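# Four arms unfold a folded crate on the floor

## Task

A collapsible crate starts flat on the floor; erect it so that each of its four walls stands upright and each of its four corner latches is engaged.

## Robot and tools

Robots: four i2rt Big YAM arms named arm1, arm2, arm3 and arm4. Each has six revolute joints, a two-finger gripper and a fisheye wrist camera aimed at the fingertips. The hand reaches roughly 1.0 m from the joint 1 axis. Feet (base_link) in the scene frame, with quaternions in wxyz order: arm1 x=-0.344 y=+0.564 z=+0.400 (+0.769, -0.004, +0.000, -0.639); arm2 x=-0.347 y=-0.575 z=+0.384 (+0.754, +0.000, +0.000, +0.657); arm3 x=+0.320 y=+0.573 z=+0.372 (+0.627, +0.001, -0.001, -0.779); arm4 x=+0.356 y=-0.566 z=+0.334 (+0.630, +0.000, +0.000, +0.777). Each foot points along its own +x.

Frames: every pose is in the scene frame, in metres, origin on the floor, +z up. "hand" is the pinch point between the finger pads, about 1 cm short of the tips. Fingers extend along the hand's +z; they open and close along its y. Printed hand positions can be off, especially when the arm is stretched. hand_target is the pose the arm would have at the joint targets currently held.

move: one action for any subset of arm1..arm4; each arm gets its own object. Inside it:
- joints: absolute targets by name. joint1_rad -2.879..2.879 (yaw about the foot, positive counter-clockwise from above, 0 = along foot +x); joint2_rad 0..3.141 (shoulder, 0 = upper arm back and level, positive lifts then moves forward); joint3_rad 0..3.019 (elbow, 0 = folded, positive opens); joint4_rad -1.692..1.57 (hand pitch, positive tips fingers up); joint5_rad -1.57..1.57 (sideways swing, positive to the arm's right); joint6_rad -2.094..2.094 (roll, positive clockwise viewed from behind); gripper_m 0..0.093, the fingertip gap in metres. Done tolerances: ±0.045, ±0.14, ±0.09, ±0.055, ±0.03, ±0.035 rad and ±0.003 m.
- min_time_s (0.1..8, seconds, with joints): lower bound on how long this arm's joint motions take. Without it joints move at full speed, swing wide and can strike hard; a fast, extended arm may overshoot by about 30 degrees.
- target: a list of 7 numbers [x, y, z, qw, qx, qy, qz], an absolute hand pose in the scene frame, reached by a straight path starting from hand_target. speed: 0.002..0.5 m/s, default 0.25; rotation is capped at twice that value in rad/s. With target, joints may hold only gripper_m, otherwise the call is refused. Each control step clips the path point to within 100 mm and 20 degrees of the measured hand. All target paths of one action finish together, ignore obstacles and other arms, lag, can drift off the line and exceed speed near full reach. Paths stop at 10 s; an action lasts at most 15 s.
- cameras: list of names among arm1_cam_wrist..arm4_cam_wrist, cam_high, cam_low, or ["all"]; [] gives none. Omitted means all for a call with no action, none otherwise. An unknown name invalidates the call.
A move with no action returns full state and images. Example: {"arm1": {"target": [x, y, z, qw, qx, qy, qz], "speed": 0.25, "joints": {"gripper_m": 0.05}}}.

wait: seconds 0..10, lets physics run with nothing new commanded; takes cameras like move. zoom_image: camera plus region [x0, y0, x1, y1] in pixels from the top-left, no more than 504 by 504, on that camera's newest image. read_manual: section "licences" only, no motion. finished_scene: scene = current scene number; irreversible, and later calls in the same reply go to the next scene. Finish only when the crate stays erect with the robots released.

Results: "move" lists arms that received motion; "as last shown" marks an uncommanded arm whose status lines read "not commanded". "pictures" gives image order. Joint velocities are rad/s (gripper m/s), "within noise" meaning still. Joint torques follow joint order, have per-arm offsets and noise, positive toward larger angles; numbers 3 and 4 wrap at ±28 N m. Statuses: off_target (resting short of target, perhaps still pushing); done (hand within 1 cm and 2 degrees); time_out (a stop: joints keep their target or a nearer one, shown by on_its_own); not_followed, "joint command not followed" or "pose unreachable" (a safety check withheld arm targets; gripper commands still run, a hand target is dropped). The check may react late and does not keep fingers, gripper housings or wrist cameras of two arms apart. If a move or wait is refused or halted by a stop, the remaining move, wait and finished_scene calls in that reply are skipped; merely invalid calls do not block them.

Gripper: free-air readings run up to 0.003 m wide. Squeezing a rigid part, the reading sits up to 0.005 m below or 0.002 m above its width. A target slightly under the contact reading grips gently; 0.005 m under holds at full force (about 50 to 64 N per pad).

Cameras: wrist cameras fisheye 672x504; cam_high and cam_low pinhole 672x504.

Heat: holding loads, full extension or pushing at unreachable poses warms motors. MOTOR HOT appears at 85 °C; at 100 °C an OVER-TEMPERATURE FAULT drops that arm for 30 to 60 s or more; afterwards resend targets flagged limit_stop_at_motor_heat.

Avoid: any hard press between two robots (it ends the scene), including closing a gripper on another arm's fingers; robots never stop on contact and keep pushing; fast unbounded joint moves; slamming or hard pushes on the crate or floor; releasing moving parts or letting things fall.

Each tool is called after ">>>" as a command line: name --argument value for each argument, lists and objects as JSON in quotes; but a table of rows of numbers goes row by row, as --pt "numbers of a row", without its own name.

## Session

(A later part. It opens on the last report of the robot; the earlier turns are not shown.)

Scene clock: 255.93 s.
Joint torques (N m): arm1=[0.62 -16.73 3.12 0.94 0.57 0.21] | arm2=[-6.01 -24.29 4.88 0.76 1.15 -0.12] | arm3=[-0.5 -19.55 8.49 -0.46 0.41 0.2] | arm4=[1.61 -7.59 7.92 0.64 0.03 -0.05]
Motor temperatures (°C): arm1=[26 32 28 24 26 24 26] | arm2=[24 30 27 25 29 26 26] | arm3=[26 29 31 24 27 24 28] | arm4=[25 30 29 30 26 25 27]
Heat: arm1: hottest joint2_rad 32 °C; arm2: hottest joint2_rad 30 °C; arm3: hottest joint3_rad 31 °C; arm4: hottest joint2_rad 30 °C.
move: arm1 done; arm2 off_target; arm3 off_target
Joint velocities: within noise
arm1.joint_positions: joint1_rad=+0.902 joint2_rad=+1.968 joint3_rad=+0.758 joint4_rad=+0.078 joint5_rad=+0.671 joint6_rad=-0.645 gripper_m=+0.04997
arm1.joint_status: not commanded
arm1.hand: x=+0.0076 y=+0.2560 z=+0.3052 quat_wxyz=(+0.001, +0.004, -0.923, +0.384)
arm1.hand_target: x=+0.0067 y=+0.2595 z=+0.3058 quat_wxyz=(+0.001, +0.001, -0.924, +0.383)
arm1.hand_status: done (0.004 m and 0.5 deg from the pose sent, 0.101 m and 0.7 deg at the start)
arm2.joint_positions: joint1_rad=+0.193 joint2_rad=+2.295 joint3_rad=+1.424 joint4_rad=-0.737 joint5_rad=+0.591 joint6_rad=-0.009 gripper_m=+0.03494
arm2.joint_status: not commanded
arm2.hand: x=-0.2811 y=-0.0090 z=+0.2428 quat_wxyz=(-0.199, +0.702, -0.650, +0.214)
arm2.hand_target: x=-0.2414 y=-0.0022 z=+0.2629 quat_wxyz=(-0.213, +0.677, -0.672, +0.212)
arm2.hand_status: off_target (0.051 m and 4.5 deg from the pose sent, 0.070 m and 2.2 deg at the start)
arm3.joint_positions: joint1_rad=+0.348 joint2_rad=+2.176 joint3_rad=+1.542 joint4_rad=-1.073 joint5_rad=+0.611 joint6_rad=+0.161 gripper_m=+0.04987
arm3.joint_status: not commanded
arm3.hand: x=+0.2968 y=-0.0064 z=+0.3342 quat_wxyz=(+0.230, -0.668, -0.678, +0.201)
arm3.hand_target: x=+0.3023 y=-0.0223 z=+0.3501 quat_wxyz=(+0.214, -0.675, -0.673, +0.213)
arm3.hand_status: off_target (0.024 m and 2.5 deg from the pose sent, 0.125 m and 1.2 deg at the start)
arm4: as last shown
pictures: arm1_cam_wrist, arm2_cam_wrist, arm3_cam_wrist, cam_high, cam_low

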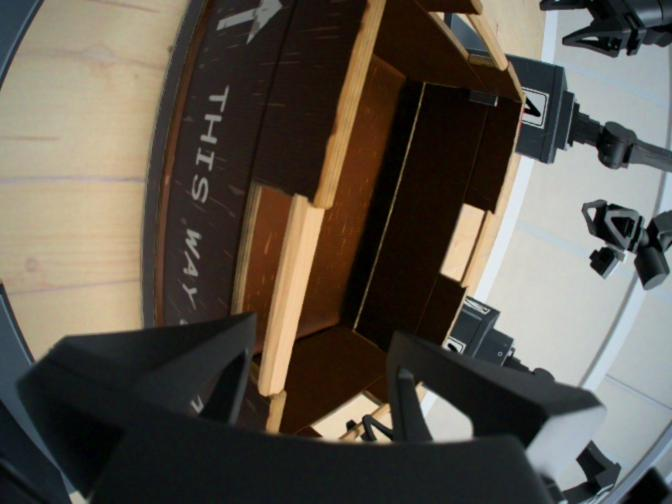

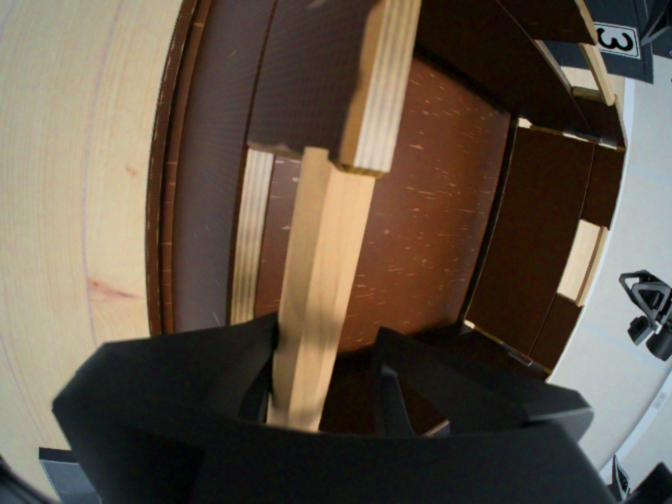

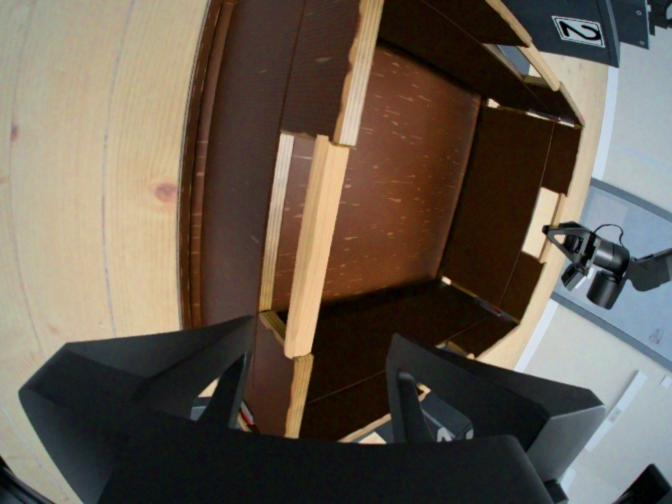

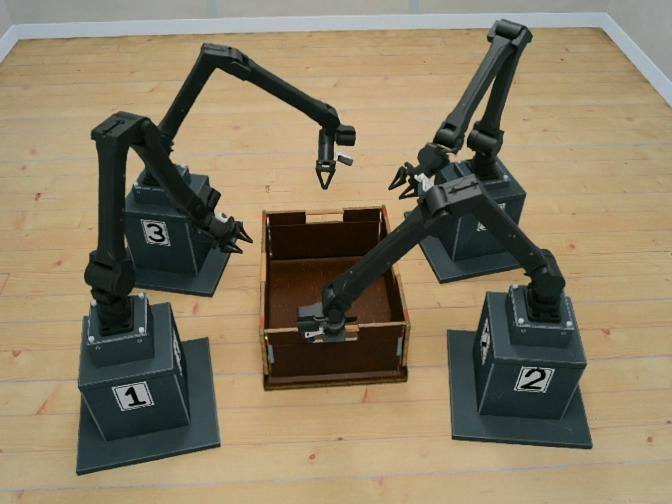

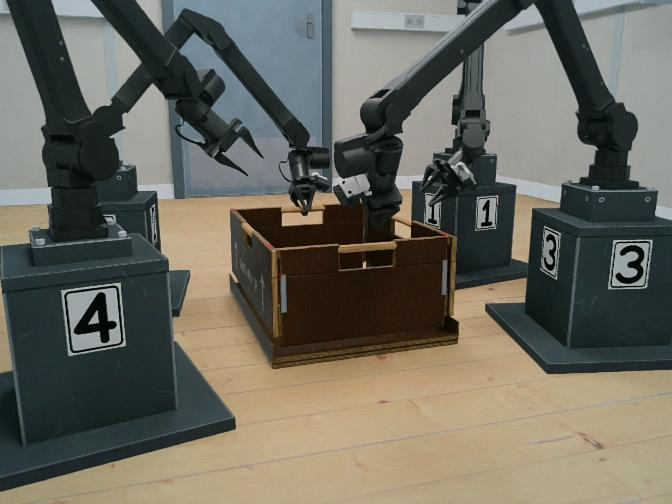

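>>> move --arm2 '{"target": [-0.300, -0.001, 0.262, -0.2126, 0.6744, -0.6744, 0.2126], "speed": 0.15}' --arm4 '{"target": [0.33, -0.20, 0.42, 0, 1, 0, 0], "speed": 0.3}' --arm1 '{"target": [-0.36, 0.21, 0.43, 0, 0, 1, 0], "speed": 0.3}' --arm3 '{"target": [0.32, -0.022, 0.42, -0.1226, 0.6964, 0.6964, -0.1226], "speed": 0.3}'

>>> move --arm2 '{"target": [-0.37, -0.001, 0.36, -0.2126, 0.6744, -0.6744, 0.2126], "speed": 0.25}' --arm3 '{"target": [0.25, 0.25, 0.43, 0, 0.7071, 0.7071, 0], "speed": 0.4}' --cameras '["all"]'

Scene clock: 279.47 s.
Joint torques (N m): arm1=[0.32 -10.7 9.03 0.23 0.02 -0.02] | arm2=[0.56 -22.65 7.01 -0.17 0.55 0.12] | arm3=[-1.08 -18.9 9.94 -0.25 0.21 0] | arm4=[2.14 -8.18 12.34 -0.62 -0.24 -0.11]
Motor temperatures (°C): arm1=[26 31 28 24 26 24 25] | arm2=[24 32 26 25 29 26 25] | arm3=[26 28 32 24 27 24 27] | arm4=[24 29 29 30 26 25 27]
Heat: arm1: hottest joint2_rad 31 °C; arm2: hottest joint2_rad 32 °C; arm3: hottest joint3_rad 32 °C; arm4: hottest joint4_rad 30 °C.
move: arm1 off_target; arm2 off_target; arm3 off_target; arm4 off_target
Joint velocities: within noise
arm1.joint_positions: joint1_rad=-0.230 joint2_rad=+1.478 joint3_rad=+0.781 joint4_rad=-0.907 joint5_rad=-0.016 joint6_rad=-1.587 gripper_m=+0.04998
arm1.joint_status: not commanded
arm1.hand: x=-0.3569 y=+0.2257 z=+0.4230 quat_wxyz=(-0.006, -0.014, -1.000, -0.013)
arm1.hand_target: x=-0.3560 y=+0.2103 z=+0.4311 quat_wxyz=(-0.006, -0.005, -1.000, -0.003)
arm1.hand_status: off_target (0.017 m and 2.3 deg from the pose sent, 0.391 m and 45.2 deg at the start)
arm2.joint_positions: joint1_rad=+0.222 joint2_rad=+2.295 joint3_rad=+1.429 joint4_rad=-0.808 joint5_rad=+0.605 joint6_rad=+0.103 gripper_m=+0.03494
arm2.joint_status: not commanded
arm2.hand: x=-0.2946 y=-0.0200 z=+0.2463 quat_wxyz=(-0.198, +0.679, -0.669, +0.228)
arm2.hand_target: x=-0.2991 y=-0.0014 z=+0.2624 quat_wxyz=(-0.213, +0.674, -0.674, +0.213)
arm2.hand_status: off_target (0.025 m and 2.5 deg from the pose sent, 0.028 m and 4.5 deg at the start)
arm3.joint_positions: joint1_rad=+0.327 joint2_rad=+2.042 joint3_rad=+1.567 joint4_rad=-1.179 joint5_rad=+0.353 joint6_rad=+0.116 gripper_m=+0.04987
arm3.joint_status: not commanded
arm3.hand: x=+0.3238 y=-0.0038 z=+0.3973 quat_wxyz=(+0.140, -0.692, -0.699, +0.111)
arm3.hand_target: x=+0.3200 y=-0.0216 z=+0.4194 quat_wxyz=(+0.122, -0.696, -0.697, +0.123)
arm3.hand_status: off_target (0.029 m and 2.5 deg from the pose sent, 0.090 m and 15.7 deg at the start)
arm4.joint_positions: joint1_rad=-0.133 joint2_rad=+1.395 joint3_rad=+0.874 joint4_rad=-1.074 joint5_rad=-0.007 joint6_rad=-1.470 gripper_m=+0.04996
arm4.joint_status: not commanded
arm4.hand: x=+0.3291 y=-0.2196 z=+0.4116 quat_wxyz=(+0.012, +1.000, -0.013, -0.003)
arm4.hand_target: x=+0.3270 y=-0.2030 z=+0.4219 quat_wxyz=(+0.001, +1.000, -0.003, -0.005)
arm4.hand_status: off_target (0.021 m and 2.1 deg from the pose sent, 0.217 m and 45.9 deg at the start)
pictures: none
led back after a hold (arm3 arm): the arm was led back toward your command in small steps, so it may still be short of it.
pose unreachable (arm3 arm): on one or more control steps of this call this arm could not follow its commanded pose, so it was not sent that pose on those steps. It may still have moved: this result reports where it is.
cause: moving toward the commanded pose would bring a part of the arm too close to another arm (this arm's wrist (the part past joint 4) and the arm4 arm's wrist (the part past joint 4), along the way the arms are being sent, or toward where that arm still pushes).

Scene clock: 281.20 s.
Joint torques (N m): arm1=[0.15 -10.75 8.98 0.06 -0.01 -0.02] | arm2=[-0.09 -22.71 7.82 -0.32 0.29 0.13] | arm3=[-1.44 -9 5.48 0.42 -0.02 -0.04] | arm4=[1.85 -8.18 12.36 -0.62 -0.24 -0.11]
Motor temperatures (°C): arm1=[26 31 29 24 26 24 25] | arm2=[24 32 26 25 29 26 25] | arm3=[26 28 32 24 27 24 27] | arm4=[24 29 30 30 26 25 27]
Heat: arm1: hottest joint2_rad 31 °C; arm2: hottest joint2_rad 32 °C; arm3: hottest joint3_rad 32 °C; arm4: hottest joint3_rad 30 °C.
move: arm2 off_target; arm3 done
Joint velocities: within noise
arm1: as last shown
arm1.joint_positions: joint1_rad=-0.230 joint2_rad=+1.478 joint3_rad=+0.781 joint4_rad=-0.907 joint5_rad=-0.016 joint6_rad=-1.589 gripper_m=+0.04998
arm1.hand_target: x=-0.3560 y=+0.2103 z=+0.4311 quat_wxyz=(-0.006, -0.004, -1.000, -0.003)
arm2.joint_positions: joint1_rad=+0.343 joint2_rad=+2.167 joint3_rad=+1.502 joint4_rad=-1.094 joint5_rad=+0.599 joint6_rad=+0.247 gripper_m=+0.03494
arm2.joint_status: not commanded
arm2.hand: x=-0.3634 y=-0.0159 z=+0.3408 quat_wxyz=(-0.202, +0.679, -0.667, +0.232)
arm2.hand_target: x=-0.3651 y=-0.0005 z=+0.3601 quat_wxyz=(-0.213, +0.671, -0.677, +0.214)
arm2.hand_status: off_target (0.025 m and 2.7 deg from the pose sent, 0.138 m and 2.5 deg at the start)
arm3.joint_positions: joint1_rad=+0.017 joint2_rad=+1.360 joint3_rad=+0.797 joint4_rad=-0.998 joint5_rad=+0.009 joint6_rad=-0.187 gripper_m=+0.04987
arm3.joint_status: not commanded
arm3.hand: x=+0.2522 y=+0.2461 z=+0.4346 quat_wxyz=(+0.000, -0.711, -0.703, +0.006)
arm3.hand_target: x=+0.2510 y=+0.2502 z=+0.4321 quat_wxyz=(+0.001, -0.710, -0.704, +0.002)
arm3.hand_status: done (0.006 m and 0.9 deg from the pose sent, 0.266 m and 20.6 deg at the start)
arm4.joint_positions: joint1_rad=-0.138 joint2_rad=+1.395 joint3_rad=+0.874 joint4_rad=-1.074 joint5_rad=-0.007 joint6_rad=-1.470 gripper_m=+0.04996
arm4.joint_status: not commanded
arm4.hand: x=+0.3307 y=-0.2195 z=+0.4116 quat_wxyz=(+0.012, +1.000, -0.015, -0.003)
arm4.hand_target: x=+0.3287 y=-0.2029 z=+0.4219 quat_wxyz=(+0.001, +1.000, -0.005, -0.005)
arm4.hand_status: not commanded
pictures: arm1_cam_wrist, arm2_cam_wrist, arm3_cam_wrist, arm4_cam_wrist, cam_high, cam_low

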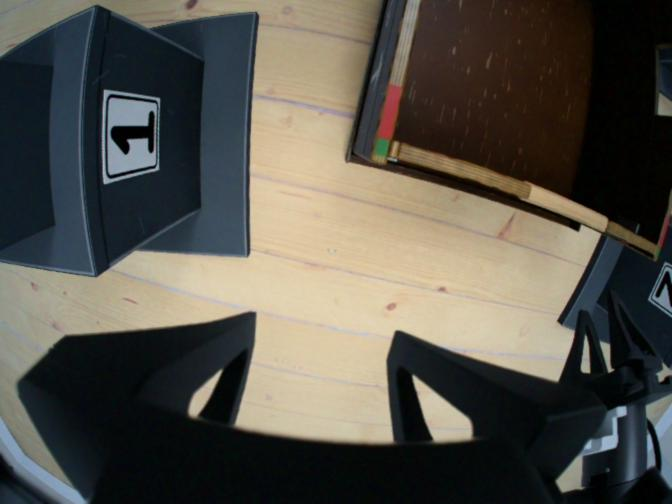

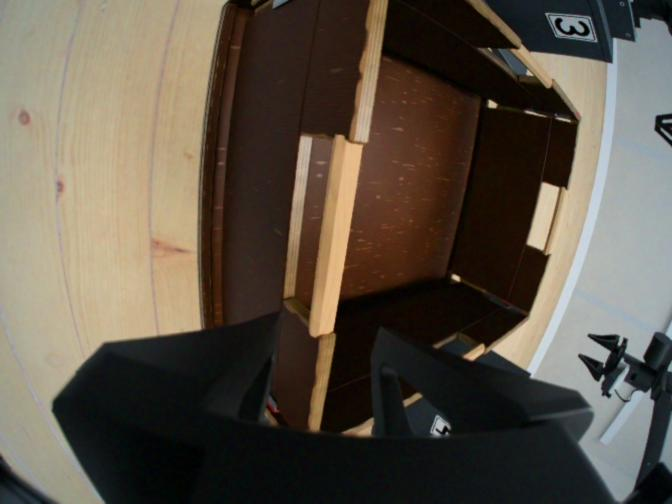

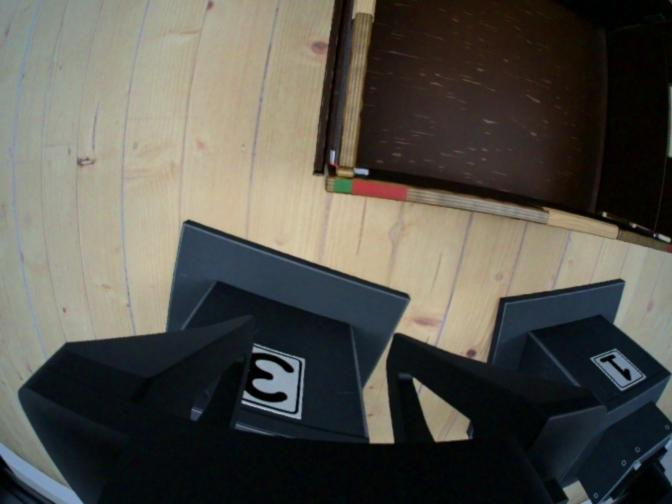

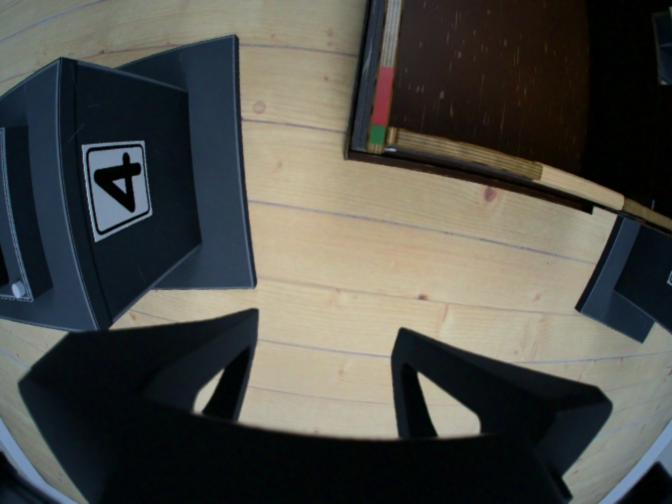

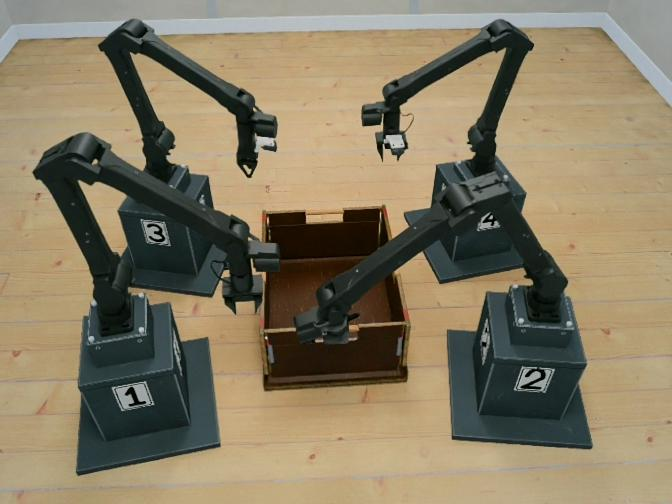

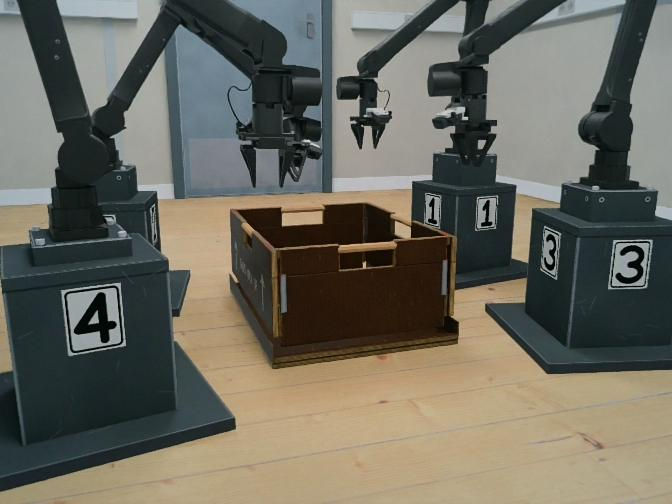

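The crate is standing on its own. I'll check each corner closely.

>>> zoom_image --camera "arm3_cam_wrist" --region '[310, 120, 410, 220]'

>>> zoom_image --camera "arm4_cam_wrist" --region '[340, 90, 440, 190]'

>>> zoom_image --camera "arm1_cam_wrist" --region '[340, 90, 440, 190]'

>>> zoom_image --camera "cam_low" --region '[220, 190, 470, 380]'

Scaled by 5.040 from the camera's image (finer frame: 960x720).

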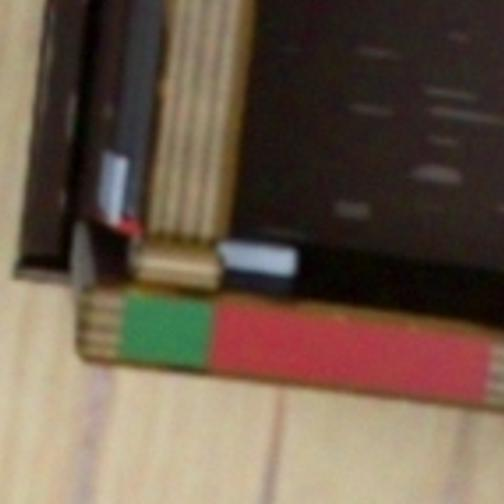

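Scaled by 5.040 from the camera's image (finer frame: 960x720).

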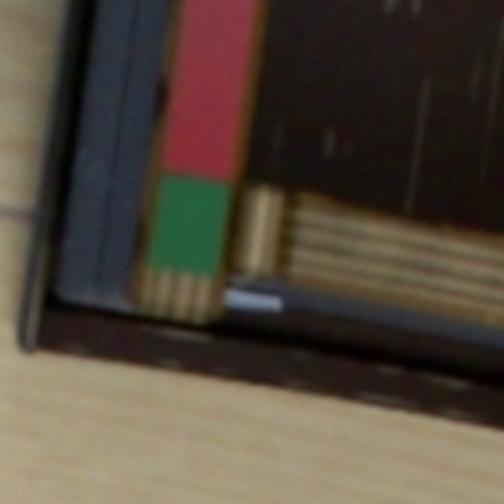

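Scaled by 5.040 from the camera's image (finer frame: 960x720).

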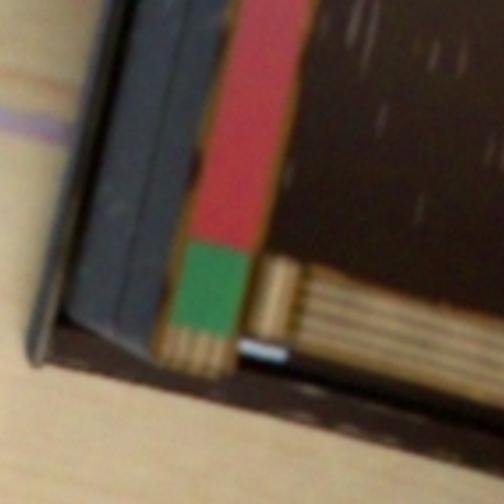

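Scaled by 2.016 from the camera's image (finer frame: 960x720).

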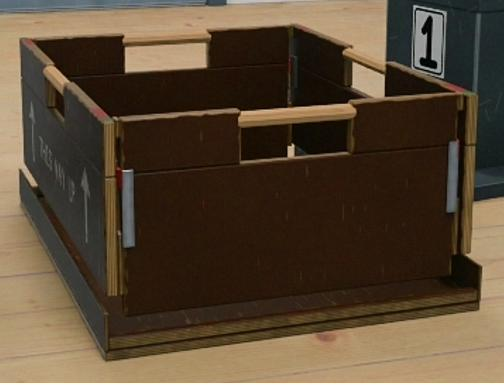

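>>> move --arm2 '{"target": [-0.32, -0.25, 0.43, 0, 0.7071, -0.7071, 0], "speed": 0.4}' --cameras '["arm2_cam_wrist", "cam_high"]'

>>> zoom_image --camera "arm2_cam_wrist" --region '[290, 90, 430, 230]'

>>> zoom_image --camera "cam_high" --region '[250, 190, 420, 400]'

Scene clock: 293.87 s.
Joint torques (N m): arm1=[0.26 -10.23 8.99 0.1 0.03 -0.07] | arm2=[-0.21 -10.17 6.46 -0.03 -0.13 -0.14] | arm3=[-1.61 -9.52 5.41 0.43 -0.03 -0.05] | arm4=[1.85 -8.18 12.36 -0.61 -0.24 -0.11]
Motor temperatures (°C): arm1=[26 31 30 24 26 24 25] | arm2=[24 30 27 25 29 26 25] | arm3=[26 28 31 24 27 24 27] | arm4=[24 29 31 30 26 25 27]
Heat: arm1: hottest joint2_rad 31 °C; arm2: hottest joint2_rad 30 °C; arm3: hottest joint3_rad 31 °C; arm4: hottest joint3_rad 31 °C.
move: arm2 done
Joint velocities: within noise
arm1, arm3, arm4: as last shown
arm2.joint_positions: joint1_rad=+0.067 joint2_rad=+1.377 joint3_rad=+0.749 joint4_rad=-0.944 joint5_rad=+0.005 joint6_rad=-0.060 gripper_m=+0.03494
arm2.joint_status: not commanded
arm2.hand: x=-0.3230 y=-0.2515 z=+0.4273 quat_wxyz=(-0.002, +0.704, -0.710, +0.002)
arm2.hand_target: x=-0.3225 y=-0.2497 z=+0.4313 quat_wxyz=(-0.002, +0.706, -0.708, +0.000)
arm2.hand_status: done (0.004 m and 0.6 deg from the pose sent, 0.254 m and 35.8 deg at the start)

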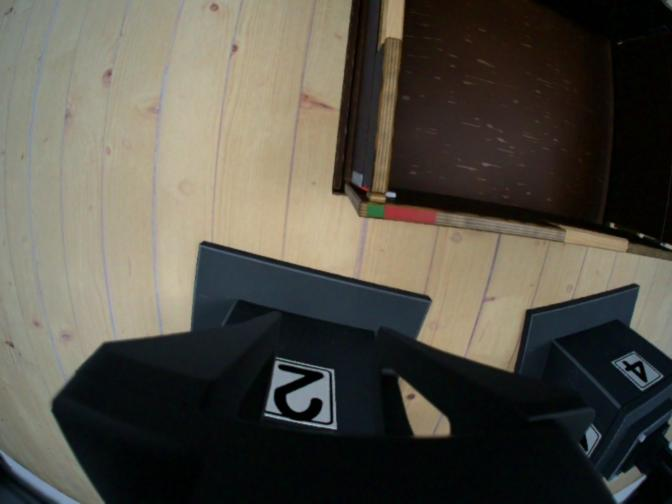

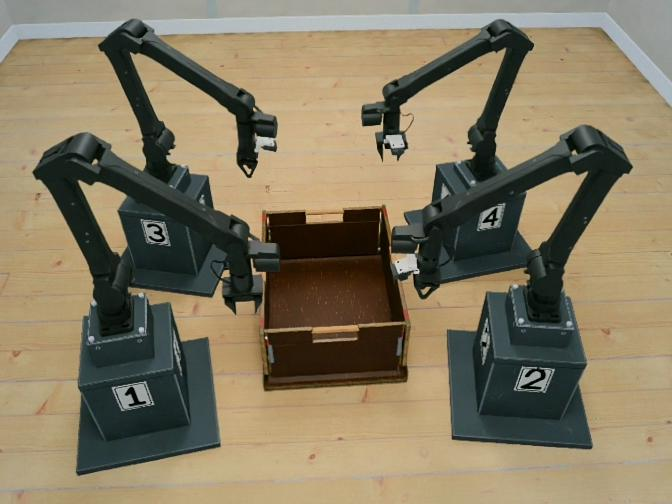

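Scaled by 3.600 from the camera's image (finer frame: 960x720).

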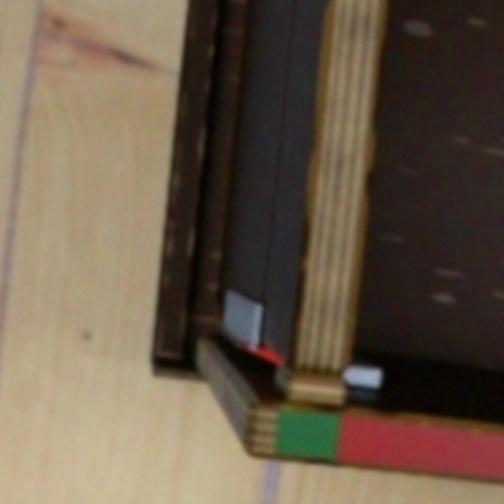

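Scaled by 2.400 from the camera's image (finer frame: 960x720).

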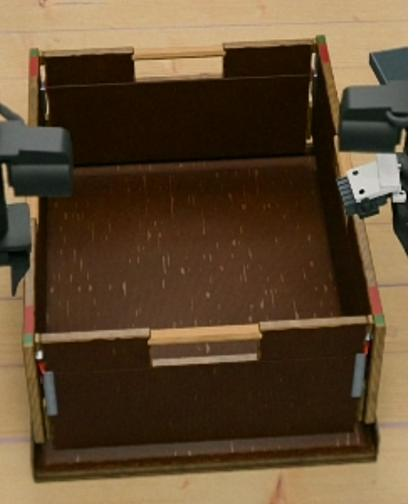

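>>> finished_scene --scene 1

The scene is finished: the task was done.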